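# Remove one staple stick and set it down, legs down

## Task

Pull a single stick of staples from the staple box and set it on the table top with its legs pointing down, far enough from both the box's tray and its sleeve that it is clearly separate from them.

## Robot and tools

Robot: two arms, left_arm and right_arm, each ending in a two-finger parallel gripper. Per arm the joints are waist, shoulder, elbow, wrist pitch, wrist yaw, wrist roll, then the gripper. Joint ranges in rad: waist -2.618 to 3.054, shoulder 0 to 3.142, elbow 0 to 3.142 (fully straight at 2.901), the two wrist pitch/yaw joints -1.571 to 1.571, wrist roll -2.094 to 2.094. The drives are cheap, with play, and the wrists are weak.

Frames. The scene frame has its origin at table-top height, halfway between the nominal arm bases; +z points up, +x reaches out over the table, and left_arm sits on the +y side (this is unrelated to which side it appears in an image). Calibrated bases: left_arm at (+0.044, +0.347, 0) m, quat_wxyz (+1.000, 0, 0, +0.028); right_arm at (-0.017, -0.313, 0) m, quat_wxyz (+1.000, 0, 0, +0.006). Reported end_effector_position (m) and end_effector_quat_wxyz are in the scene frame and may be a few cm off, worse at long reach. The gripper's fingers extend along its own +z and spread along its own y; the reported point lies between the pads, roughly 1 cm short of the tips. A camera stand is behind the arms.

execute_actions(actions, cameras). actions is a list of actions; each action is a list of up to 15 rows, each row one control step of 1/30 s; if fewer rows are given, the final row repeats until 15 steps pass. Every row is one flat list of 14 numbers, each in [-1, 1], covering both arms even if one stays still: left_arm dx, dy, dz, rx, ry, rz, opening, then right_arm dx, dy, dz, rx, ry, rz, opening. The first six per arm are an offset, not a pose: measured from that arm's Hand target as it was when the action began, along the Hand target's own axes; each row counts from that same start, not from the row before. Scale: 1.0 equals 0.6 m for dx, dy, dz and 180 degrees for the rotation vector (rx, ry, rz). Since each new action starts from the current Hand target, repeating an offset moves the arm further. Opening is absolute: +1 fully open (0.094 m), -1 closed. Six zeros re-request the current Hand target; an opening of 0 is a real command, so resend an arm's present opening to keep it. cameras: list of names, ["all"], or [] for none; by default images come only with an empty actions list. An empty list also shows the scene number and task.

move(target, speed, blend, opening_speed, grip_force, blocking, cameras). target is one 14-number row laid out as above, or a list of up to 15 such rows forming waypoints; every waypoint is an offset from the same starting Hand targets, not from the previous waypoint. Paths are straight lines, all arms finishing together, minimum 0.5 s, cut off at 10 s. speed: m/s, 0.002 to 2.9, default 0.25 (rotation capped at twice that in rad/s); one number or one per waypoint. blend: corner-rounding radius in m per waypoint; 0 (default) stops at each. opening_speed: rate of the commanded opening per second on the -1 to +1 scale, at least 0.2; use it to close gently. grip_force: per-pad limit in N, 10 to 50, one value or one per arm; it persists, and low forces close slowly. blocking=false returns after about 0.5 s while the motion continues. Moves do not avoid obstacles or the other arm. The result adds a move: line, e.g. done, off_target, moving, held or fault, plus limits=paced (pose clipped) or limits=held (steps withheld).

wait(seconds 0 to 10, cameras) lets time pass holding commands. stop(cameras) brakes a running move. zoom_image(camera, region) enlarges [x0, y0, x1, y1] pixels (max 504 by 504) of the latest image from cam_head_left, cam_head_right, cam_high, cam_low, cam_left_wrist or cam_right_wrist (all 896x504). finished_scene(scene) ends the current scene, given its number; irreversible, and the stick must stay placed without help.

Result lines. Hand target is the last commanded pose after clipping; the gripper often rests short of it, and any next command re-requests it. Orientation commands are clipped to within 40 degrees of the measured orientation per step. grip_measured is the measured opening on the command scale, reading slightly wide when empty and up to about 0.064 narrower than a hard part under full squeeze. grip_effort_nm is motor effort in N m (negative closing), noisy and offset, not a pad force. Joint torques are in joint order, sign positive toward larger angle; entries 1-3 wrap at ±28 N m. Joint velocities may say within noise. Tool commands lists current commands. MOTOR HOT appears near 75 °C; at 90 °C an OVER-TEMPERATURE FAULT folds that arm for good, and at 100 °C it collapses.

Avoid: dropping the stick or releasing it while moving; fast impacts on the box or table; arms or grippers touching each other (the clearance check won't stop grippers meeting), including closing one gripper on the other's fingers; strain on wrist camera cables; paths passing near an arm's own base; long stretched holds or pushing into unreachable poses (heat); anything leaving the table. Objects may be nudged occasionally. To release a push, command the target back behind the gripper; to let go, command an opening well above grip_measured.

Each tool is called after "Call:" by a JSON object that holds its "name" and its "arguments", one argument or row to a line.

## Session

Call:
{"name": "execute_actions", "arguments": {
  "actions": []
}}

Scene clock: 0.00 s.
left_arm: end_effector_position=(+0.4481, +0.3619, +0.1128) grip_measured=+1.000 grip_effort_nm=n/a end_effector_quat_wxyz=(+0.600, +0.012, +0.799, +0.021) | right_arm: end_effector_position=(+0.3779, -0.3457, +0.1248) grip_measured=+1.000 grip_effort_nm=n/a end_effector_quat_wxyz=(+0.619, +0.081, +0.779, -0.055)
Joint positions: left_arm=[-0.012 1.531 0.376 0.873 0.024 0.058 0.094] | right_arm=[-0.012 1.494 0.34 0.921 0.186 0.058 0.094]
Joint velocities: within noise
Joint torques (N m): no reading
Heat: left arm: 33 °C; right arm: 31 °C.
Hand target: left_arm +0.4488, +0.3619, +0.1149; +0.602, +0.012, +0.798, +0.021 | right_arm +0.3807, -0.3458, +0.1343; +0.630, +0.082, +0.770, -0.055
Tool commands: left_gripper/opening=+1.0 right_gripper/opening=+1.0
camera_calibration:
cam_left_wrist: T_world_to_cam=[[-0.00298239, -0.998075, -0.0619524, 0.369443], [-0.663699, 0.0483161, -0.746438, 0.402439], [0.747994, 0.0388916, -0.662565, -0.183476], [0, 0, 0, 1]] pos_world=[0.405439, 0.356423, 0.201719]
cam_right_wrist: T_world_to_cam=[[-0.209665, -0.977647, -0.0157429, -0.256371], [-0.611885, 0.143748, -0.777775, 0.416153], [0.762652, -0.153439, -0.628346, -0.172318], [0, 0, 0, 1]] pos_world=[0.332304, -0.336902, 0.211362]

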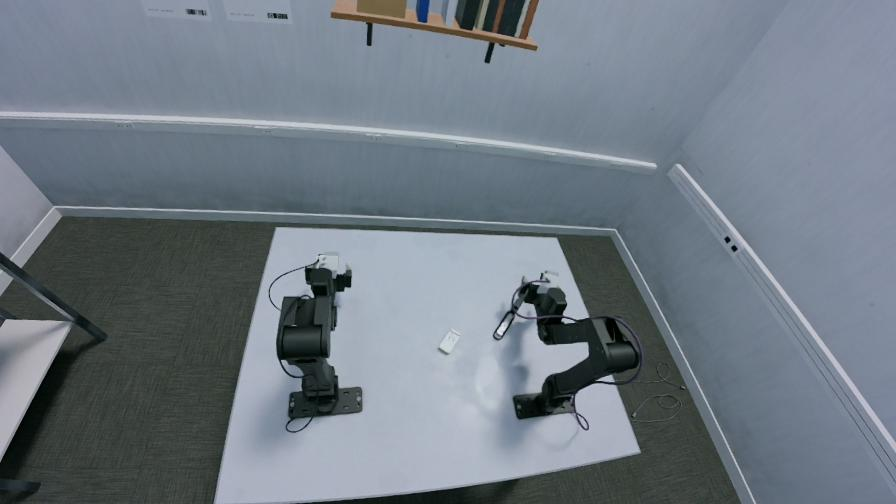

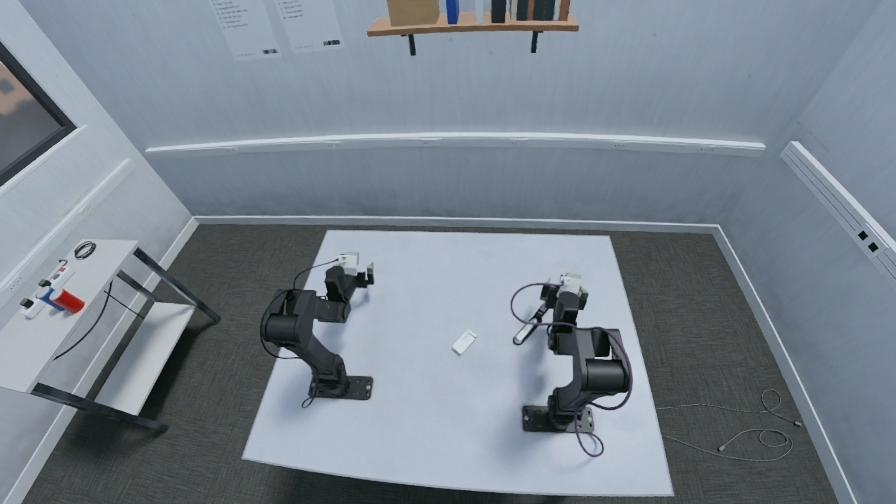

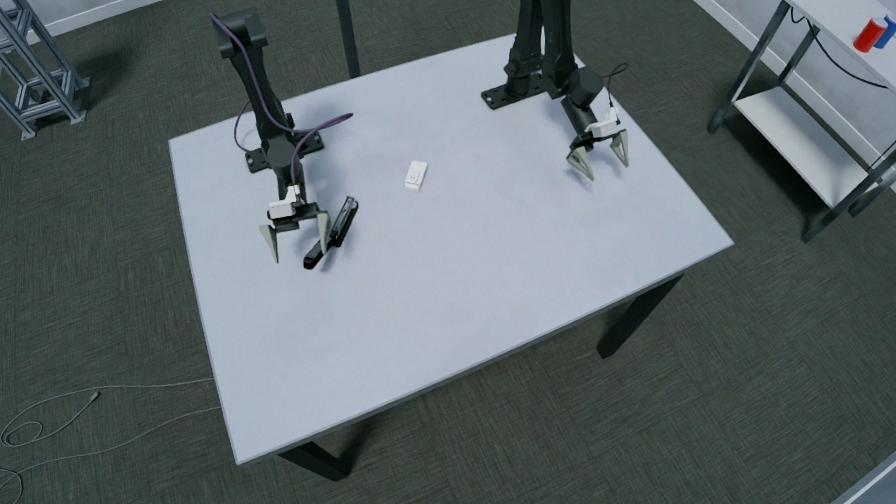

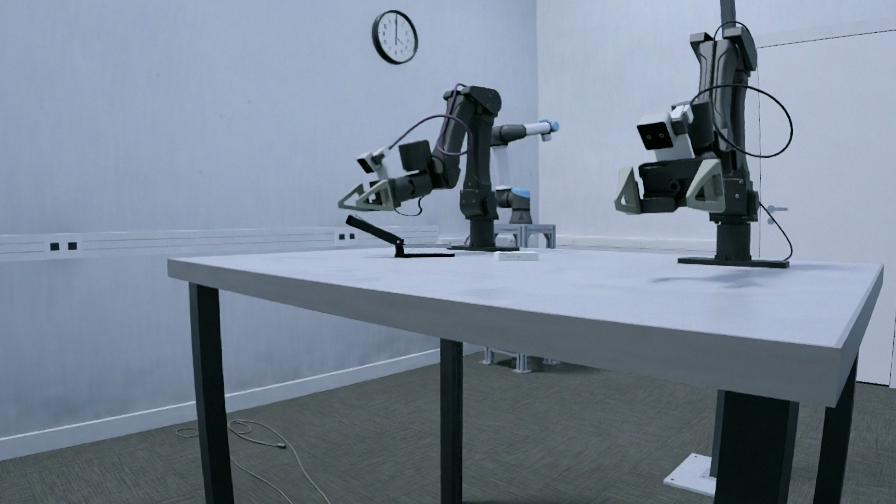

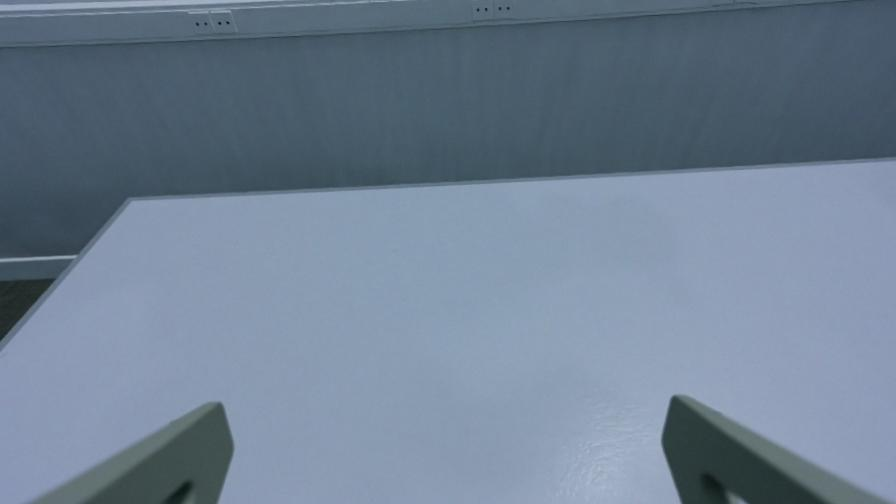

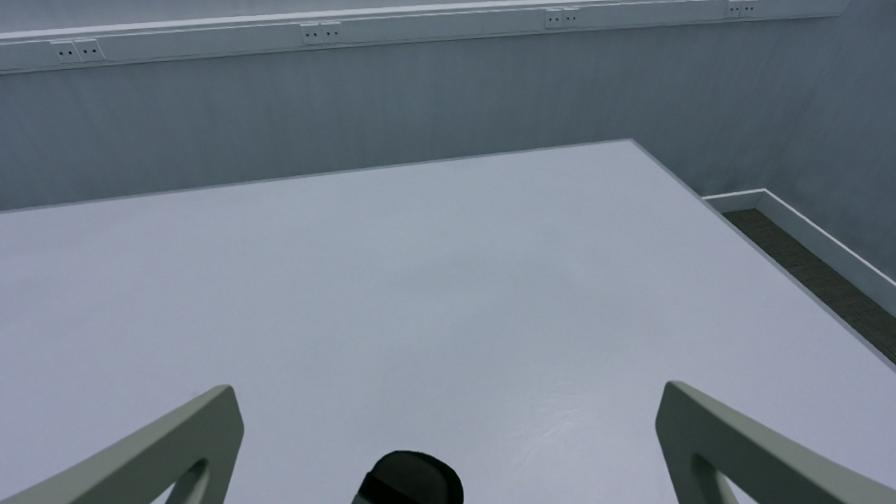

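Call:
{"name": "zoom_image", "arguments": {
  "camera": "cam_head_right",
  "region": [420, 300, 560, 380]
}}

Call:
{"name": "zoom_image", "arguments": {
  "camera": "cam_high",
  "region": [300, 120, 480, 280]
}}

Call:
{"name": "zoom_image", "arguments": {
  "camera": "cam_low",
  "region": [320, 200, 580, 280]
}}

Scaled by 3.600 from the camera's 896x504 image, which has a finer 1280x720 frame.

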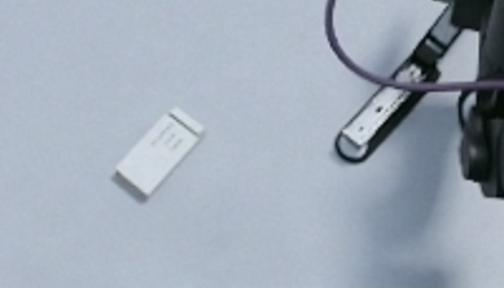

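Scaled by 2.800 from the camera's 896x504 image, which has a finer 1280x720 frame.

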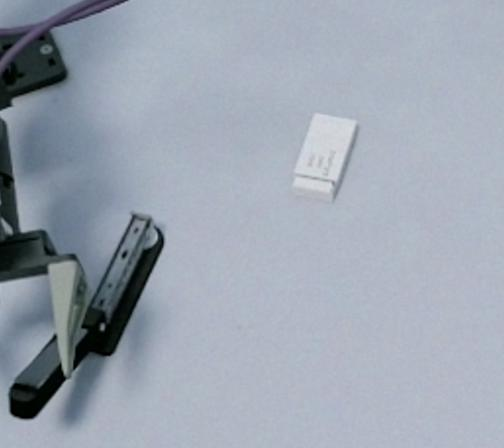

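Scaled by 1.938 from the camera's 896x504 image, which has a finer 1280x720 frame.

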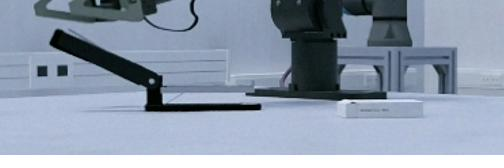

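Call:
{"name": "move", "arguments": {
  "target": [
    [0.0383,-0.1753,-0.1377,0.055,0.0454,0.0272,0.3,-0.098,0.0019,-0.0199,0,0,0,0.3],
    [0.1277,-0.5842,-0.459,0.1834,0.1512,0.0906,0.3,0.0577,0.3999,-0.2095,0.0925,0.4707,0.1196,0.3]
  ],
  "speed": 0.35,
  "blend": 0.03,
  "cameras": ["cam_left_wrist","cam_right_wrist","cam_head_right"]
}}

Scene clock: 72.10 s.
left_arm: end_effector_position=(+0.1659, +0.0097, +0.1032) grip_measured=+0.302 grip_effort_nm=-0.10 end_effector_quat_wxyz=(+0.371, +0.282, +0.875, -0.132) | right_arm: end_effector_position=(+0.2996, -0.0887, +0.1254) grip_measured=+0.303 grip_effort_nm=-0.17 end_effector_quat_wxyz=(-0.065, +0.306, +0.950, +0.018)
Joint positions: left_arm=[-1.561 1.438 0.813 -0.342 -0.576 -0.698 0.061] | right_arm=[0.547 2.088 1.951 -1.491 -0.121 1.177 0.061]
Joint torques (N m): left_arm=[-0.36 -4.16 8.58 1.15 -0.3 -0.1] | right_arm=[0.4 -9.32 8.36 0.23 -0.12 0.09]
Heat: left arm: 40 °C; right arm: 34 °C.
Hand target: left_arm +0.1649, +0.0100, +0.1000; +0.363, +0.286, +0.879, -0.118 | right_arm +0.2998, -0.0851, +0.1299; -0.066, +0.308, +0.949, +0.021
Off the commanded pose: left_arm 0.003 m, 2 deg | right_arm 0.006 m, 1 deg.
move: done
camera_calibration:
cam_left_wrist: T_world_to_cam=[[-0.60164, -0.798633, 0.0146331, 0.105915], [-0.749176, 0.557838, -0.357144, 0.1941], [0.277064, -0.225835, -0.933935, 0.14365], [0, 0, 0, 1]] pos_world=[0.169338, 0.00875189, 0.201931]
cam_right_wrist: T_world_to_cam=[[-0.585496, -0.810387, 0.0216289, 0.101212], [-0.669364, 0.498315, 0.55103, 0.21379], [-0.457326, 0.308148, -0.834205, 0.35945], [0, 0, 0, 1]] pos_world=[0.366748, -0.135277, 0.179861]
Images, in order (width x height): cam_head_right 896x504, cam_left_wrist 896x504, cam_right_wrist 896x504.

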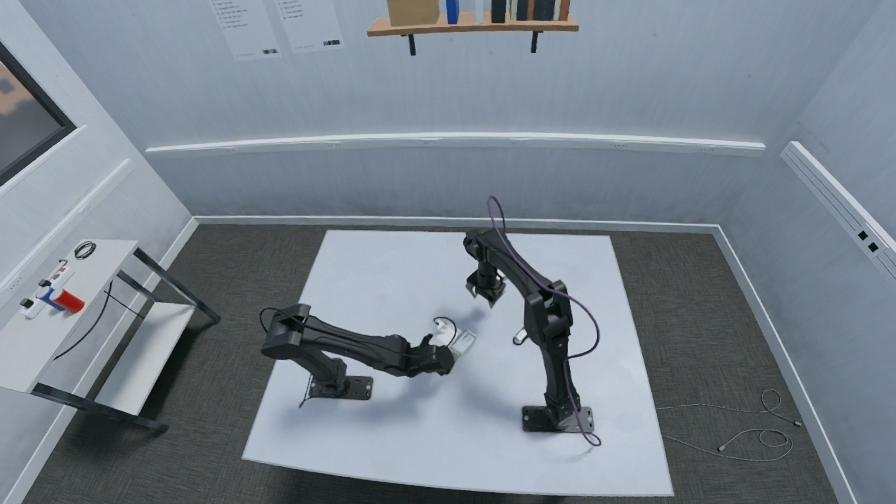

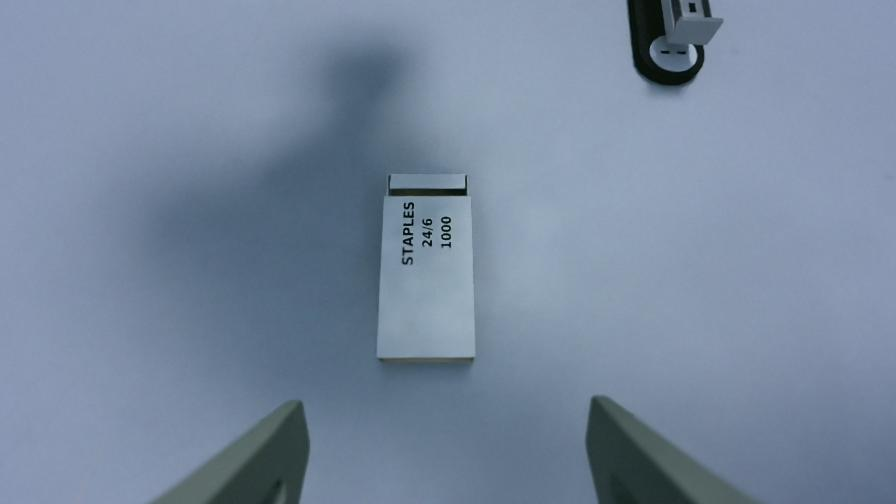

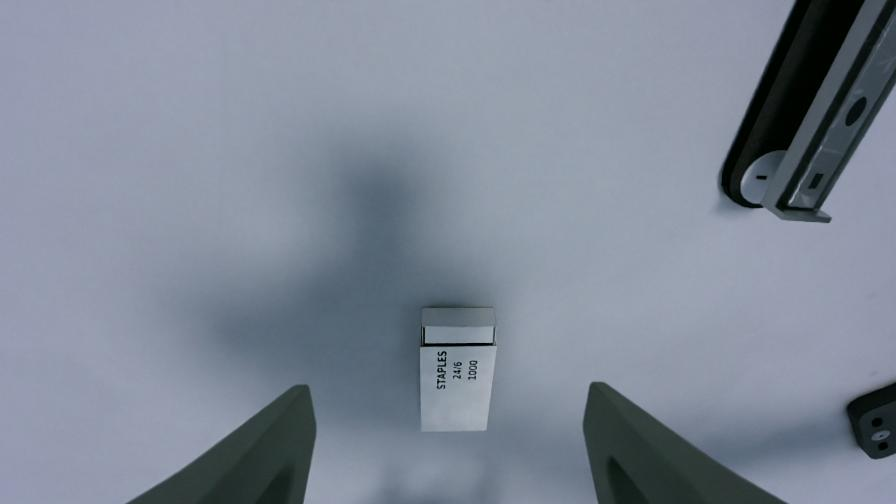

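Call:
{"name": "move", "arguments": {
  "target": [
    [0.0492,0.0117,0.0558,0,0,0,0.3,0.0442,-0.0079,0.065,0,0,0,0.3],
    [0.0492,0.0117,0.1395,0,0,0,0.3,0.0883,-0.0158,0.13,0,0,0,0.3]
  ],
  "speed": [0.15,0.08],
  "blend": [0.01,0],
  "cameras": ["cam_left_wrist","cam_right_wrist"]
}}

Scene clock: 103.83 s.
left_arm: end_effector_position=(+0.1979, -0.0023, +0.0236) grip_measured=+0.302 grip_effort_nm=-0.10 end_effector_quat_wxyz=(+0.361, +0.286, +0.880, -0.115) | right_arm: end_effector_position=(+0.2405, -0.0593, +0.0476) grip_measured=+0.303 grip_effort_nm=-0.17 end_effector_quat_wxyz=(-0.077, +0.305, +0.949, +0.001)
Joint positions: left_arm=[-1.448 1.701 0.716 0.03 -0.509 -0.597 0.061] | right_arm=[0.698 2.024 1.542 -1.17 -0.132 1.327 0.061]
Joint torques (N m): left_arm=[0.38 -5.5 5.7 1.97 -0.25 0.08] | right_arm=[0.28 -12.83 5.42 0.48 -0.1 0.09]
Heat: left arm: 36 °C; right arm: 35 °C.
Hand target: left_arm +0.2000, -0.0069, +0.0199; +0.363, +0.286, +0.879, -0.118 | right_arm +0.2429, -0.0556, +0.0601; -0.066, +0.308, +0.949, +0.021
Off the commanded pose: left_arm 0.006 m, 0 deg | right_arm 0.013 m, 3 deg.
move: off_target (right_arm)
camera_calibration:
cam_left_wrist: T_world_to_cam=[[-0.598317, -0.80119, -0.0105994, 0.116676], [-0.754908, 0.56809, -0.3277, 0.196846], [0.268571, -0.188067, -0.944722, 0.0597908], [0, 0, 0, 1]] pos_world=[0.202352, -0.00710188, 0.122229]
cam_right_wrist: T_world_to_cam=[[-0.581936, -0.810914, 0.0613924, 0.0893213], [-0.651512, 0.510061, 0.561578, 0.19842], [-0.486705, 0.286805, -0.825143, 0.263867], [0, 0, 0, 1]] pos_world=[0.309678, -0.104453, 0.100816]
Images, in order (width x height): cam_left_wrist 896x504, cam_right_wrist 896x504.

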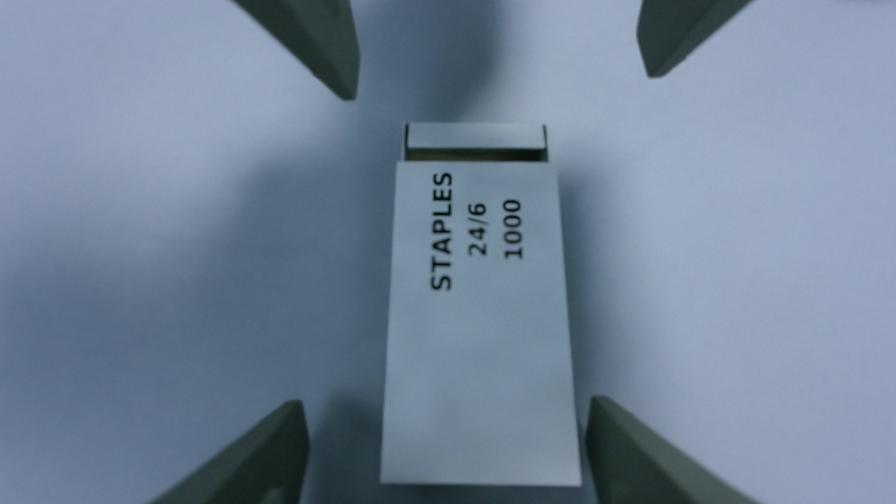

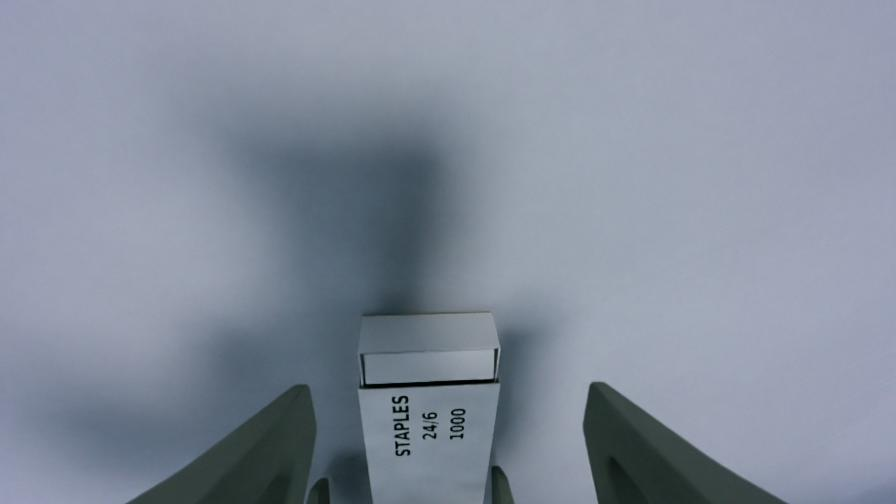

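Call:
{"name": "move", "arguments": {
  "target": [
    [0,-0.0133,0,0,0,0,0.3,-0.0033,0.005,0.0332,0,0,0,0.3],
    [0,-0.0133,0,0,0,0,-0.3,-0.0033,0.005,0.0332,0,0,0,0.3]
  ],
  "speed": 0.06,
  "opening_speed": 0.5,
  "grip_force": [15,15],
  "cameras": ["cam_left_wrist","cam_right_wrist"]
}}

Scene clock: 122.23 s.
left_arm: end_effector_position=(+0.1943, -0.0054, +0.0203) grip_measured=-0.203 grip_effort_nm=-0.37 end_effector_quat_wxyz=(+0.358, +0.289, +0.880, -0.115) | right_arm: end_effector_position=(+0.2440, -0.0563, +0.0375) grip_measured=+0.303 grip_effort_nm=-0.17 end_effector_quat_wxyz=(-0.070, +0.307, +0.949, +0.013)
Joint positions: left_arm=[-1.459 1.718 0.725 0.03 -0.51 -0.605 0.037] | right_arm=[0.698 2.024 1.503 -1.101 -0.132 1.331 0.061]
Joint torques (N m): left_arm=[-0.44 -5.34 7.1 1.76 -0.36 -0.03] | right_arm=[0.65 -10.24 5.42 0.55 -0.11 0.08]
Heat: left arm: 35 °C; right arm: 34 °C.
Hand target: left_arm +0.1954, -0.0131, +0.0198; +0.363, +0.286, +0.879, -0.118 | right_arm +0.2440, -0.0527, +0.0401; -0.066, +0.308, +0.949, +0.021
Off the commanded pose: left_arm 0.008 m, 1 deg | right_arm 0.004 m, 1 deg.
grip_force (N): 15, 15
move: done
camera_calibration:
cam_left_wrist: T_world_to_cam=[[-0.602531, -0.798013, -0.0114616, 0.112977], [-0.753232, 0.573349, -0.322355, 0.194339], [0.263815, -0.185596, -0.946549, 0.0579883], [0, 0, 0, 1]] pos_world=[0.199156, -0.010505, 0.11883]
cam_right_wrist: T_world_to_cam=[[-0.586557, -0.809198, 0.0339108, 0.0967373], [-0.6614, 0.502749, 0.556591, 0.206986], [-0.467441, 0.304044, -0.830094, 0.2529], [0, 0, 0, 1]] pos_world=[0.311858, -0.102675, 0.0914433]
Images, in order (width x height): cam_left_wrist 896x504, cam_right_wrist 896x504.

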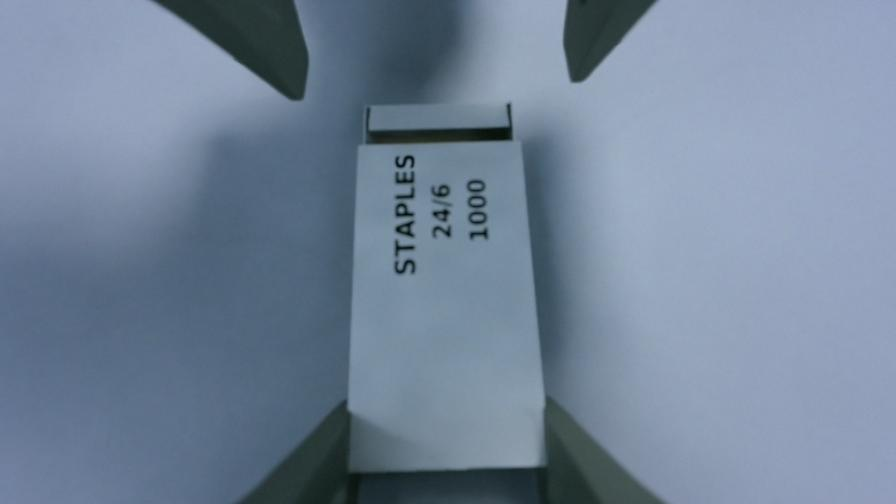

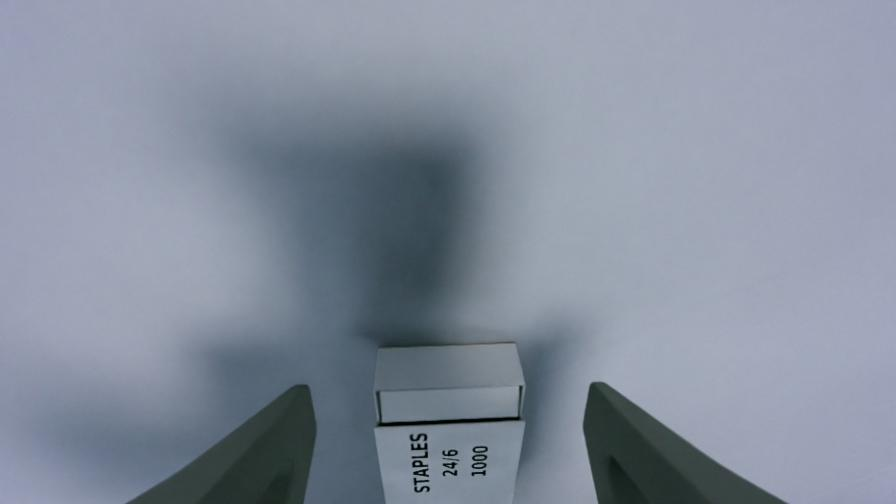

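Call:
{"name": "move", "arguments": {
  "target": [
    [0,0,0,0,0,0,-0.3,0.0003,-0.0012,0.032,0,0,0,0.3]
  ],
  "speed": 0.06,
  "cameras": ["cam_right_wrist"]
}}

Scene clock: 137.20 s.
left_arm: end_effector_position=(+0.1943, -0.0054, +0.0203) grip_measured=-0.204 grip_effort_nm=-0.39 end_effector_quat_wxyz=(+0.358, +0.289, +0.880, -0.115) | right_arm: end_effector_position=(+0.2421, -0.0544, +0.0242) grip_measured=+0.303 grip_effort_nm=-0.17 end_effector_quat_wxyz=(-0.066, +0.306, +0.949, +0.019)
Joint positions: left_arm=[-1.459 1.718 0.725 0.03 -0.51 -0.605 0.037] | right_arm=[0.706 2.024 1.449 -1.03 -0.132 1.339 0.061]
Joint torques (N m): left_arm=[-0.31 -5.42 7.27 1.79 -0.35 -0.07] | right_arm=[0.59 -8.72 5.41 0.58 -0.09 0.07]
Heat: left arm: 35 °C; right arm: 34 °C.
Hand target: left_arm +0.1954, -0.0131, +0.0198; +0.363, +0.286, +0.879, -0.118 | right_arm +0.2413, -0.0516, +0.0211; -0.066, +0.308, +0.949, +0.021
Off the commanded pose: left_arm 0.008 m, 1 deg | right_arm 0.004 m, 0 deg.
grip_force (N): 15, 15
move: done
camera_calibration:
cam_right_wrist: T_world_to_cam=[[-0.586884, -0.80945, 0.018935, 0.0979425], [-0.66802, 0.497291, 0.55358, 0.213568], [-0.457512, 0.312239, -0.83258, 0.238463], [0, 0, 0, 1]] pos_world=[0.309248, -0.101383, 0.0784581]
Images, in order (width x height): cam_right_wrist 896x504.

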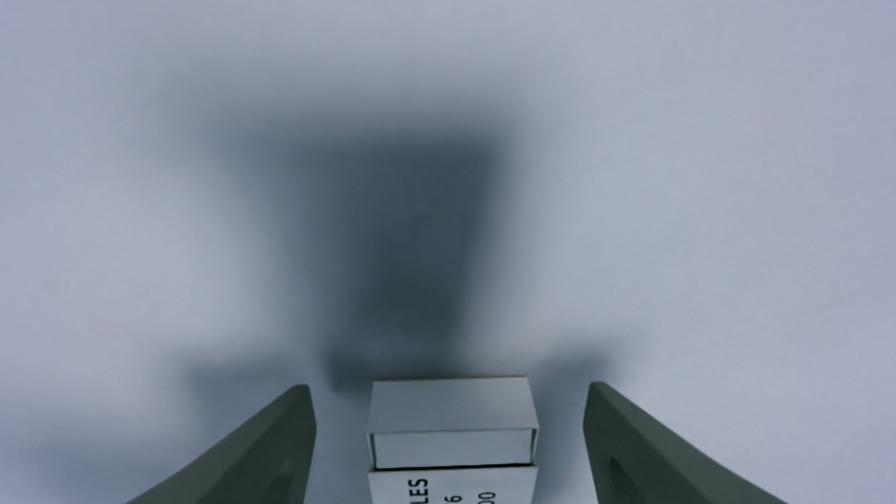

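Call:
{"name": "move", "arguments": {
  "target": [
    [0,0,0,0,0,0,-0.3,-0.0005,0.0,0.0133,0,0,0,0.3],
    [0,0,0,0,0,0,-0.3,-0.0005,0.0,0.0133,0,0,0,-0.35]
  ],
  "speed": 0.06,
  "opening_speed": 0.6,
  "cameras": ["cam_right_wrist","cam_left_wrist"]
}}

Scene clock: 148.13 s.
left_arm: end_effector_position=(+0.1943, -0.0054, +0.0203) grip_measured=-0.204 grip_effort_nm=-0.39 end_effector_quat_wxyz=(+0.358, +0.289, +0.880, -0.115) | right_arm: end_effector_position=(+0.2427, -0.0539, +0.0175) grip_measured=-0.208 grip_effort_nm=-0.38 end_effector_quat_wxyz=(-0.064, +0.307, +0.949, +0.022)
Joint positions: left_arm=[-1.459 1.718 0.725 0.03 -0.51 -0.605 0.037] | right_arm=[0.706 2.031 1.431 -1 -0.132 1.341 0.037]
Joint torques (N m): left_arm=[-0.4 -5.48 7.24 1.78 -0.38 -0.06] | right_arm=[0.79 -8.51 5.27 0.58 -0.09 0.07]
Heat: left arm: 35 °C; right arm: 34 °C.
Hand target: left_arm +0.1954, -0.0131, +0.0198; +0.363, +0.286, +0.879, -0.118 | right_arm +0.2407, -0.0512, +0.0131; -0.066, +0.308, +0.949, +0.021
Off the commanded pose: left_arm 0.008 m, 1 deg | right_arm 0.006 m, 0 deg.
grip_force (N): 15, 15
move: done
camera_calibration:
cam_left_wrist: T_world_to_cam=[[-0.602531, -0.798013, -0.0114616, 0.112977], [-0.753232, 0.573349, -0.322355, 0.194339], [0.263815, -0.185596, -0.946549, 0.0579883], [0, 0, 0, 1]] pos_world=[0.199156, -0.010505, 0.11883]
cam_right_wrist: T_world_to_cam=[[-0.588759, -0.808186, 0.0140774, 0.0994553], [-0.668997, 0.496988, 0.552672, 0.217658], [-0.453658, 0.315973, -0.83328, 0.232282], [0, 0, 0, 1]] pos_world=[0.309544, -0.10119, 0.0718627]
Images, in order (width x height): cam_left_wrist 896x504, cam_right_wrist 896x504.

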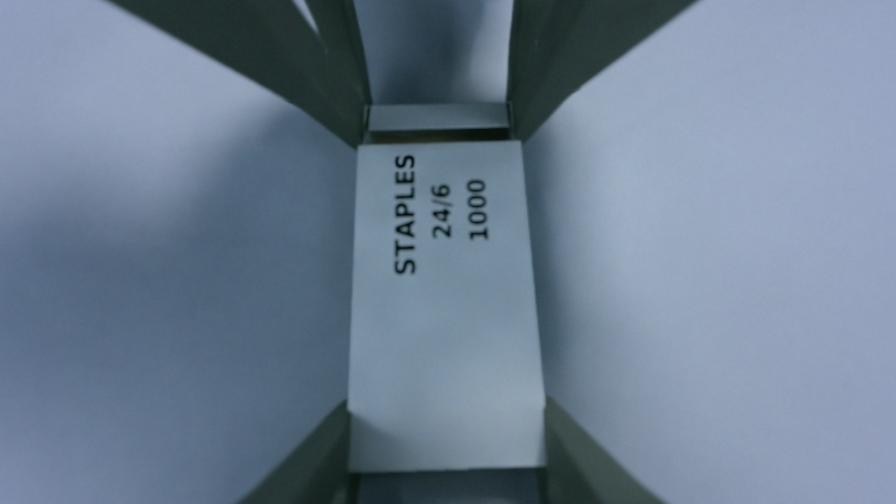

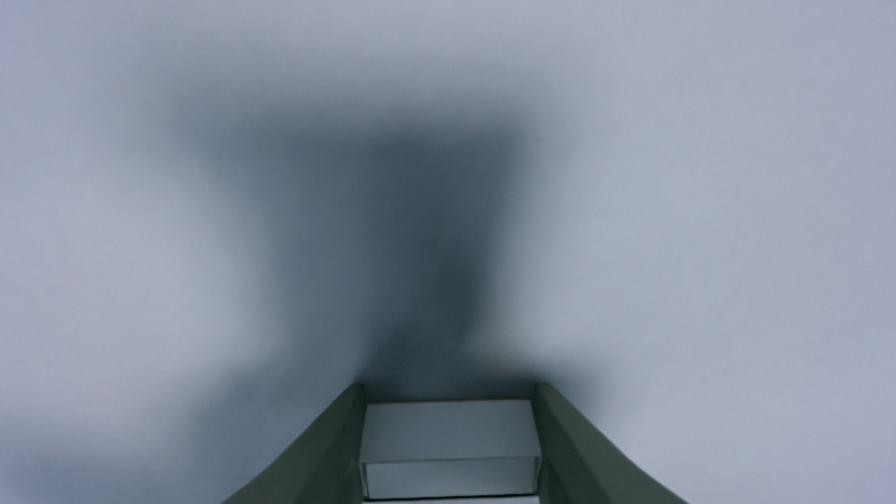

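Call:
{"name": "move", "arguments": {
  "target": [
    [0,0,0,0,0,0,-0.3,-0.0902,0.001,-0.016,0,0,0,-0.35]
  ],
  "speed": 0.07,
  "cameras": ["cam_right_wrist","cam_left_wrist"]
}}

Scene clock: 164.30 s.
left_arm: end_effector_position=(+0.1996, -0.0156, +0.0311) grip_measured=-0.205 grip_effort_nm=-0.39 end_effector_quat_wxyz=(+0.376, +0.276, +0.875, -0.132) | right_arm: end_effector_position=(+0.2560, -0.0687, +0.0180) grip_measured=-0.210 grip_effort_nm=-0.41 end_effector_quat_wxyz=(-0.113, +0.300, +0.947, +0.030)
Joint positions: left_arm=[-1.457 1.718 0.737 0.072 -0.526 -0.605 0.037] | right_arm=[0.61 2.081 1.494 -1.073 -0.218 1.226 0.037]
Joint torques (N m): left_arm=[-0.62 -5.64 6.02 1.38 -0.19 -0.02] | right_arm=[-3.3 -8.44 8.17 0.6 0.72 -0.13]
Heat: left arm: 34 °C; right arm: 33 °C.
Hand target: left_arm +0.1953, -0.0131, +0.0198; +0.363, +0.286, +0.879, -0.118 | right_arm +0.2855, -0.0830, +0.0151; -0.066, +0.308, +0.949, +0.021
Off the commanded pose: left_arm 0.012 m, 2 deg | right_arm 0.033 m, 6 deg.
grip_force (N): 15, 15
move: off_target (left_arm, right_arm)
camera_calibration:
cam_left_wrist: T_world_to_cam=[[-0.592951, -0.805074, 0.0162558, 0.105127], [-0.752288, 0.546647, -0.36775, 0.208484], [0.28718, -0.230287, -0.929783, 0.0590111], [0, 0, 0, 1]] pos_world=[0.202229, -0.0157425, 0.129829]
cam_right_wrist: T_world_to_cam=[[-0.577071, -0.816251, 0.0268841, 0.0915983], [-0.622593, 0.460987, 0.632352, 0.217919], [-0.528551, 0.348174, -0.774215, 0.26371], [0, 0, 0, 1]] pos_world=[0.327918, -0.117508, 0.0639044]
Images, in order (width x height): cam_left_wrist 896x504, cam_right_wrist 896x504.

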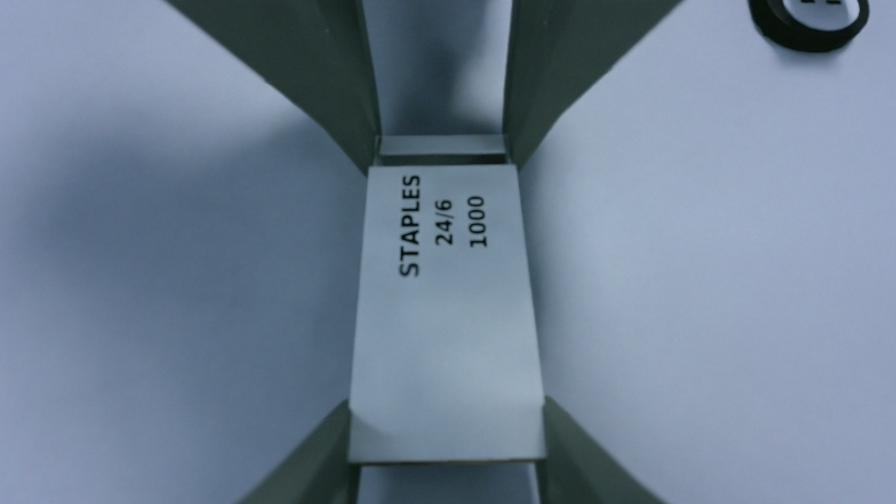

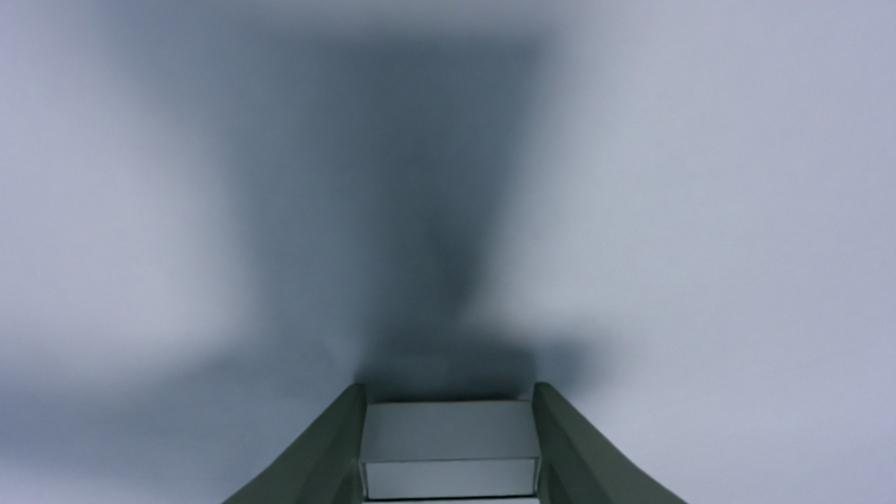

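Call:
{"name": "move", "arguments": {
  "target": [
    [0.026,0,-0.0023,0,0,0,-0.3,0,0,0,0,0,0,-0.35]
  ],
  "speed": 0.05,
  "cameras": ["cam_left_wrist","cam_low"]
}}

Scene clock: 185.00 s.
left_arm: end_effector_position=(+0.1969, -0.0167, +0.0319) grip_measured=-0.205 grip_effort_nm=-0.39 end_effector_quat_wxyz=(+0.384, +0.269, +0.872, -0.140) | right_arm: end_effector_position=(+0.2538, -0.0696, +0.0185) grip_measured=-0.210 grip_effort_nm=-0.40 end_effector_quat_wxyz=(-0.118, +0.299, +0.946, +0.028)
Joint positions: left_arm=[-1.472 1.718 0.721 0.105 -0.544 -0.62 0.037] | right_arm=[0.609 2.081 1.494 -1.083 -0.223 1.221 0.037]
Joint torques (N m): left_arm=[-1.87 -5.42 3.34 1.39 -0.2 -0.19] | right_arm=[-3.23 -8.47 8.09 0.69 0.75 -0.08]
Heat: left arm: 34 °C; right arm: 33 °C.
Hand target: left_arm +0.1856, -0.0061, +0.0098; +0.363, +0.286, +0.879, -0.118 | right_arm +0.2855, -0.0829, +0.0152; -0.066, +0.308, +0.949, +0.021
Off the commanded pose: left_arm 0.027 m, 4 deg | right_arm 0.035 m, 6 deg.
grip_force (N): 15, 15
move: off_target (left_arm, right_arm)
camera_calibration:
cam_left_wrist: T_world_to_cam=[[-0.587716, -0.808526, 0.0295804, 0.101153], [-0.752073, 0.53247, -0.388408, 0.20771], [0.298288, -0.250521, -0.921012, 0.0574831], [0, 0, 0, 1]] pos_world=[0.198516, -0.0144138, 0.130627]
Images, in order (width x height): cam_low 896x504, cam_left_wrist 896x504.

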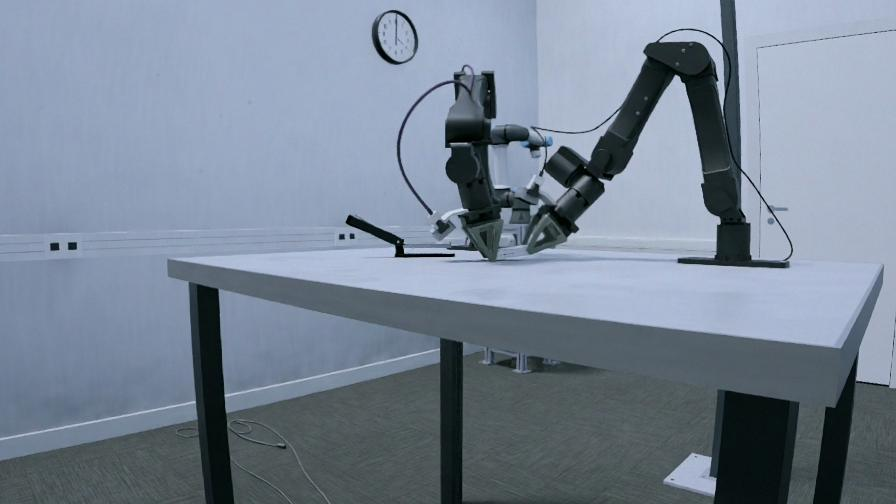

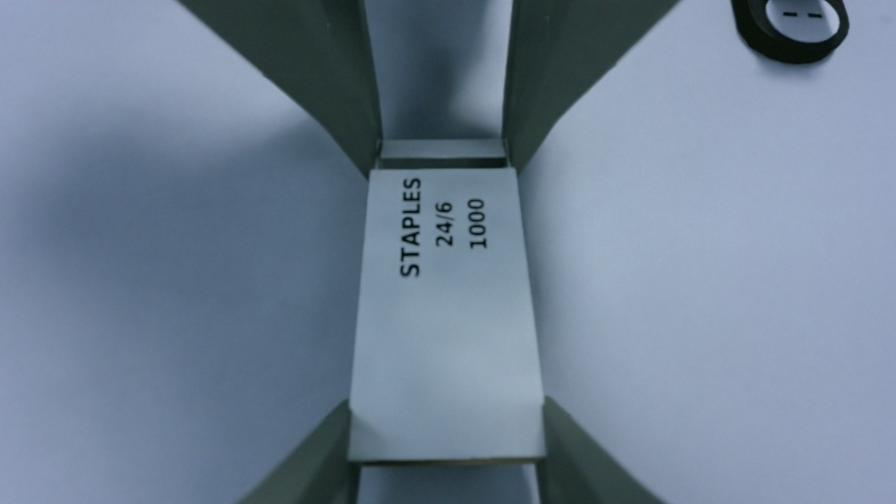

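Call:
{"name": "move", "arguments": {
  "target": [
    [-0.0267,-0.0025,0.012,0,0,0,-0.3,0.0553,-0.006,0.0098,0,0,0,-0.35],
    [-0.0267,-0.0025,0.012,0,0,0,-0.3,0.0553,-0.006,0.0098,0,0,0,0.1],
    [-0.0267,-0.0025,0.012,0,0,0,-0.3,0.0387,-0.006,0.0098,0,0,0,0.1]
  ],
  "speed": 0.06,
  "opening_speed": 0.6,
  "cameras": ["cam_left_wrist","cam_right_wrist"]
}}

Scene clock: 203.57 s.
left_arm: end_effector_position=(+0.1971, -0.0182, +0.0259) grip_measured=-0.205 grip_effort_nm=-0.39 end_effector_quat_wxyz=(+0.374, +0.277, +0.875, -0.135) | right_arm: end_effector_position=(+0.2526, -0.0687, +0.0170) grip_measured=+0.097 grip_effort_nm=0.15 end_effector_quat_wxyz=(-0.089, +0.306, +0.948, +0.020)
Joint positions: left_arm=[-1.463 1.738 0.735 0.094 -0.521 -0.609 0.037] | right_arm=[0.639 2.057 1.461 -1.046 -0.168 1.269 0.052]
Joint torques (N m): left_arm=[0.54 -5.18 7.19 1.35 -0.22 0.1] | right_arm=[-0.76 -9.09 5.27 0.79 0.25 -0.04]
Heat: left arm: 34 °C; right arm: 33 °C.
Hand target: left_arm +0.1980, -0.0171, +0.0161; +0.363, +0.286, +0.879, -0.118 | right_arm +0.2641, -0.0719, +0.0126; -0.066, +0.308, +0.949, +0.021
Off the commanded pose: left_arm 0.010 m, 3 deg | right_arm 0.013 m, 3 deg.
grip_force (N): 15, 15
move: off_target (left_arm, right_arm); target 2's new opening was sent with right_arm's hand 0.007 m and 3 deg from that target
camera_calibration:
cam_left_wrist: T_world_to_cam=[[-0.597369, -0.801658, 0.0222281, 0.102466], [-0.751189, 0.549625, -0.365551, 0.205831], [0.280829, -0.235066, -0.930526, 0.0555251], [0, 0, 0, 1]] pos_world=[0.200235, -0.0179353, 0.124632]
cam_right_wrist: T_world_to_cam=[[-0.585136, -0.810265, 0.0329704, 0.0919283], [-0.643037, 0.488376, 0.589909, 0.224148], [-0.494084, 0.323976, -0.806796, 0.251291], [0, 0, 0, 1]] pos_world=[0.322085, -0.116394, 0.0674829]
Images, in order (width x height): cam_left_wrist 896x504, cam_right_wrist 896x504.

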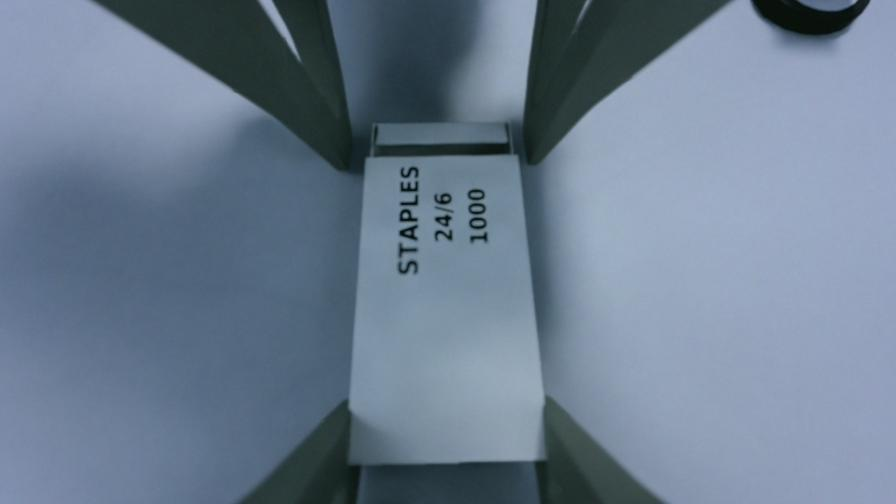

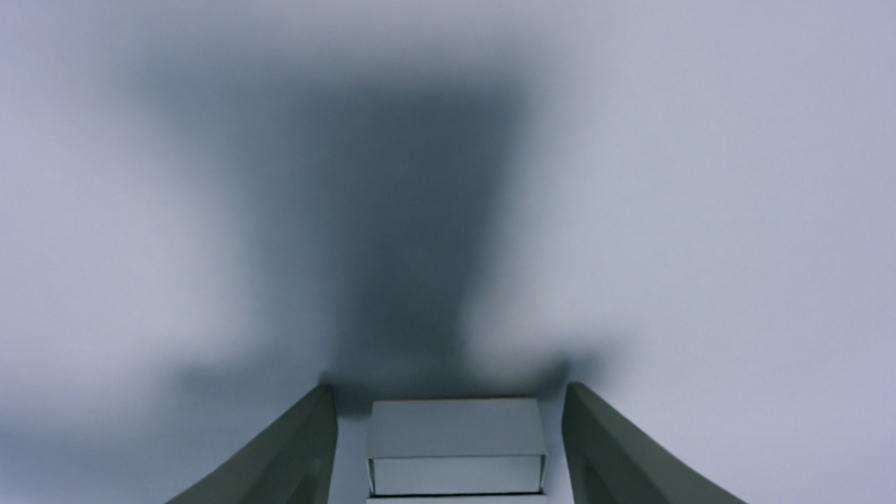

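Call:
{"name": "move", "arguments": {
  "target": [
    [0,0,0,0,0,0,-0.3,-0.0140,0,-0.0018,0,0,0,0.1]
  ],
  "speed": 0.06,
  "cameras": ["cam_left_wrist","cam_right_wrist"]
}}

Scene clock: 211.83 s.
left_arm: end_effector_position=(+0.1971, -0.0182, +0.0259) grip_measured=-0.205 grip_effort_nm=-0.39 end_effector_quat_wxyz=(+0.374, +0.277, +0.875, -0.135) | right_arm: end_effector_position=(+0.2589, -0.0730, +0.0168) grip_measured=+0.097 grip_effort_nm=0.13 end_effector_quat_wxyz=(-0.086, +0.305, +0.948, +0.024)
Joint positions: left_arm=[-1.463 1.738 0.735 0.094 -0.521 -0.609 0.037] | right_arm=[0.619 2.057 1.461 -1.038 -0.168 1.247 0.052]
Joint torques (N m): left_arm=[0.47 -5.39 7.16 1.31 -0.18 0.06] | right_arm=[-0.94 -8.28 6.41 0.62 0.25 -0.04]
Heat: left arm: 33 °C; right arm: 33 °C.
Hand target: left_arm +0.1980, -0.0171, +0.0161; +0.363, +0.286, +0.879, -0.118 | right_arm +0.2710, -0.0768, +0.0125; -0.066, +0.308, +0.949, +0.021
Off the commanded pose: left_arm 0.010 m, 3 deg | right_arm 0.013 m, 2 deg.
grip_force (N): 15, 15
move: off_target (left_arm, right_arm)
camera_calibration:
cam_left_wrist: T_world_to_cam=[[-0.597369, -0.801658, 0.0222281, 0.102466], [-0.751189, 0.549625, -0.365551, 0.205831], [0.280829, -0.235066, -0.930526, 0.0555251], [0, 0, 0, 1]] pos_world=[0.200235, -0.0179353, 0.124632]
cam_right_wrist: T_world_to_cam=[[-0.584118, -0.811376, 0.0217964, 0.0919907], [-0.648622, 0.482757, 0.588417, 0.231498], [-0.48795, 0.329567, -0.808264, 0.254515], [0, 0, 0, 1]] pos_world=[0.328079, -0.120998, 0.0674928]
Images, in order (width x height): cam_left_wrist 896x504, cam_right_wrist 896x504.

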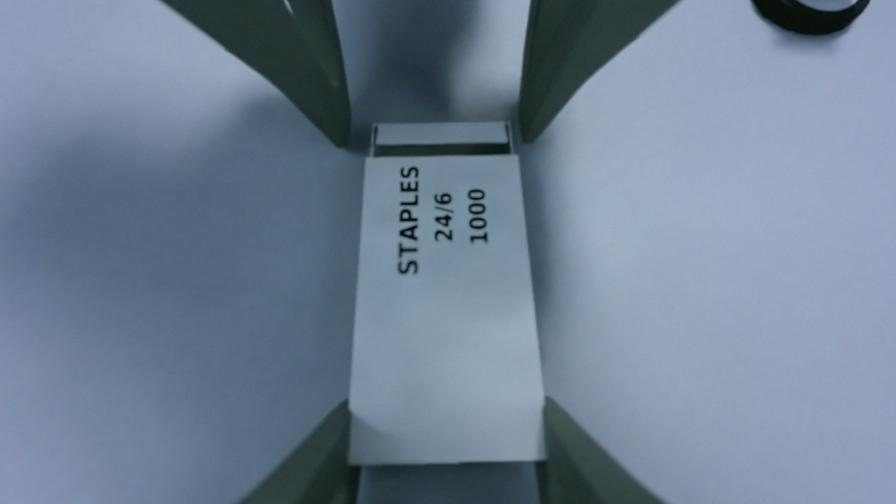

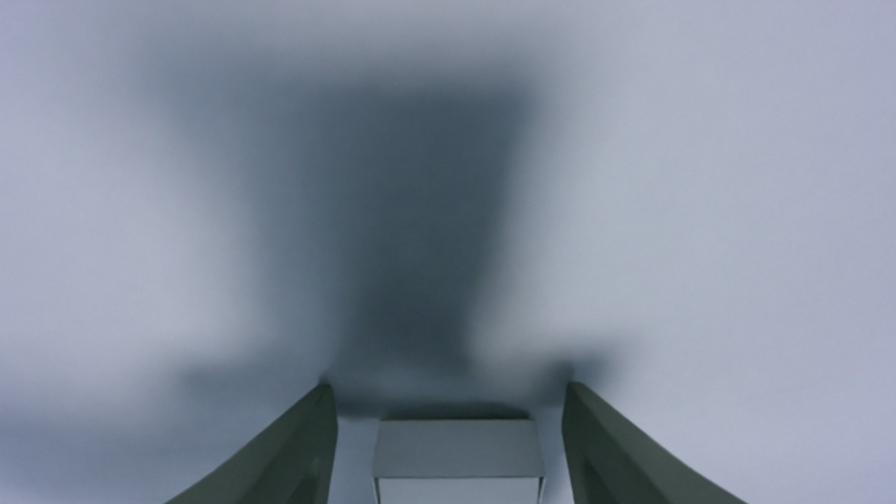

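Call:
{"name": "move", "arguments": {
  "target": [
    [0.0083,0,0.0083,0,0,0,-0.3,0,0,0,0,0,0,0.1],
    [0.0083,0,0.0083,0,0,0,-0.3,0,0,0,0,0,0,-0.35],
    [0.0083,0,0.0083,0,0,0,-0.3,-0.0691,0.0005,-0.0115,0,0,0,-0.35]
  ],
  "speed": 0.07,
  "opening_speed": 0.7,
  "cameras": ["cam_left_wrist","cam_right_wrist"]
}}

Scene clock: 227.30 s.
left_arm: end_effector_position=(+0.1972, -0.0166, +0.0202) grip_measured=-0.205 grip_effort_nm=-0.39 end_effector_quat_wxyz=(+0.372, +0.280, +0.876, -0.128) | right_arm: end_effector_position=(+0.3005, -0.0961, +0.0169) grip_measured=-0.347 grip_effort_nm=-0.17 end_effector_quat_wxyz=(-0.072, +0.308, +0.948, +0.034)
Joint positions: left_arm=[-1.463 1.754 0.735 0.096 -0.524 -0.607 0.037] | right_arm=[0.514 2.11 1.546 -1.053 -0.153 1.149 0.031]
Joint torques (N m): left_arm=[0.32 -5.16 6.02 1.62 -0.18 0.08] | right_arm=[-0.42 -8.34 7.28 0.28 0.15 -0.08]
Heat: left arm: 33 °C; right arm: 34 °C.
Hand target: left_arm +0.1980, -0.0170, +0.0091; +0.363, +0.286, +0.879, -0.118 | right_arm +0.3051, -0.1012, +0.0136; -0.066, +0.308, +0.949, +0.021
Off the commanded pose: left_arm 0.011 m, 2 deg | right_arm 0.008 m, 2 deg.
grip_force (N): 15, 15
move: off_target (left_arm); target 2's new opening was sent with right_arm's hand 0.013 m and 2 deg from that target
camera_calibration:
cam_left_wrist: T_world_to_cam=[[-0.597365, -0.801925, 0.0084332, 0.104189], [-0.750966, 0.555653, -0.356791, 0.202911], [0.281434, -0.219468, -0.934146, 0.0507531], [0, 0, 0, 1]] pos_world=[0.200334, -0.0180575, 0.118929]
cam_right_wrist: T_world_to_cam=[[-0.590698, -0.806876, -0.0051498, 0.100435], [-0.664065, 0.482503, 0.571146, 0.274502], [-0.45836, 0.340795, -0.820832, 0.27497], [0, 0, 0, 1]] pos_world=[0.367649, -0.145118, 0.0694408]
Images, in order (width x height): cam_left_wrist 896x504, cam_right_wrist 896x504.

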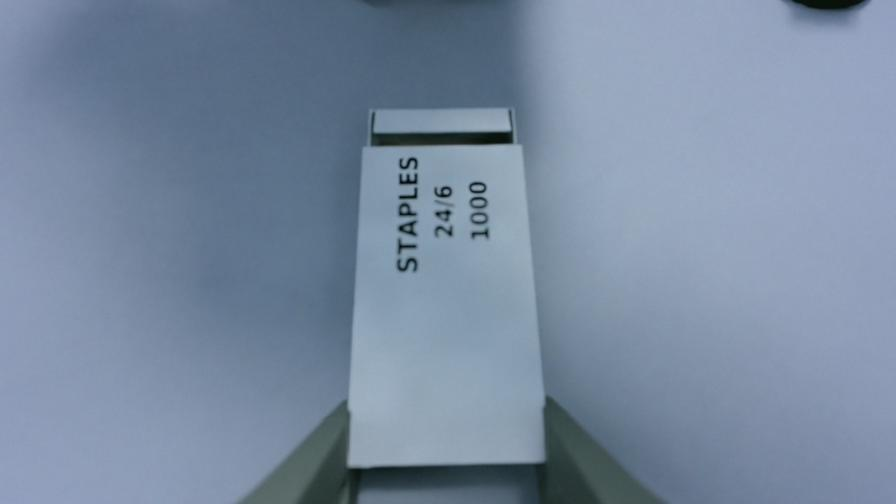

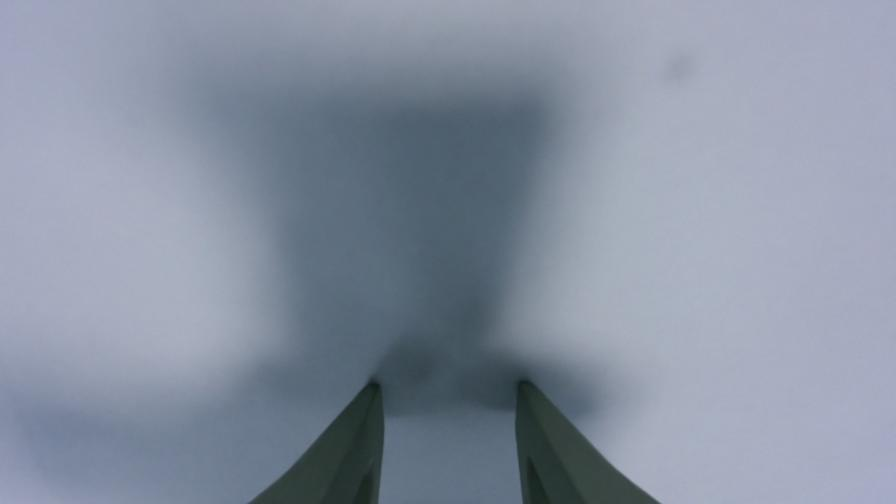

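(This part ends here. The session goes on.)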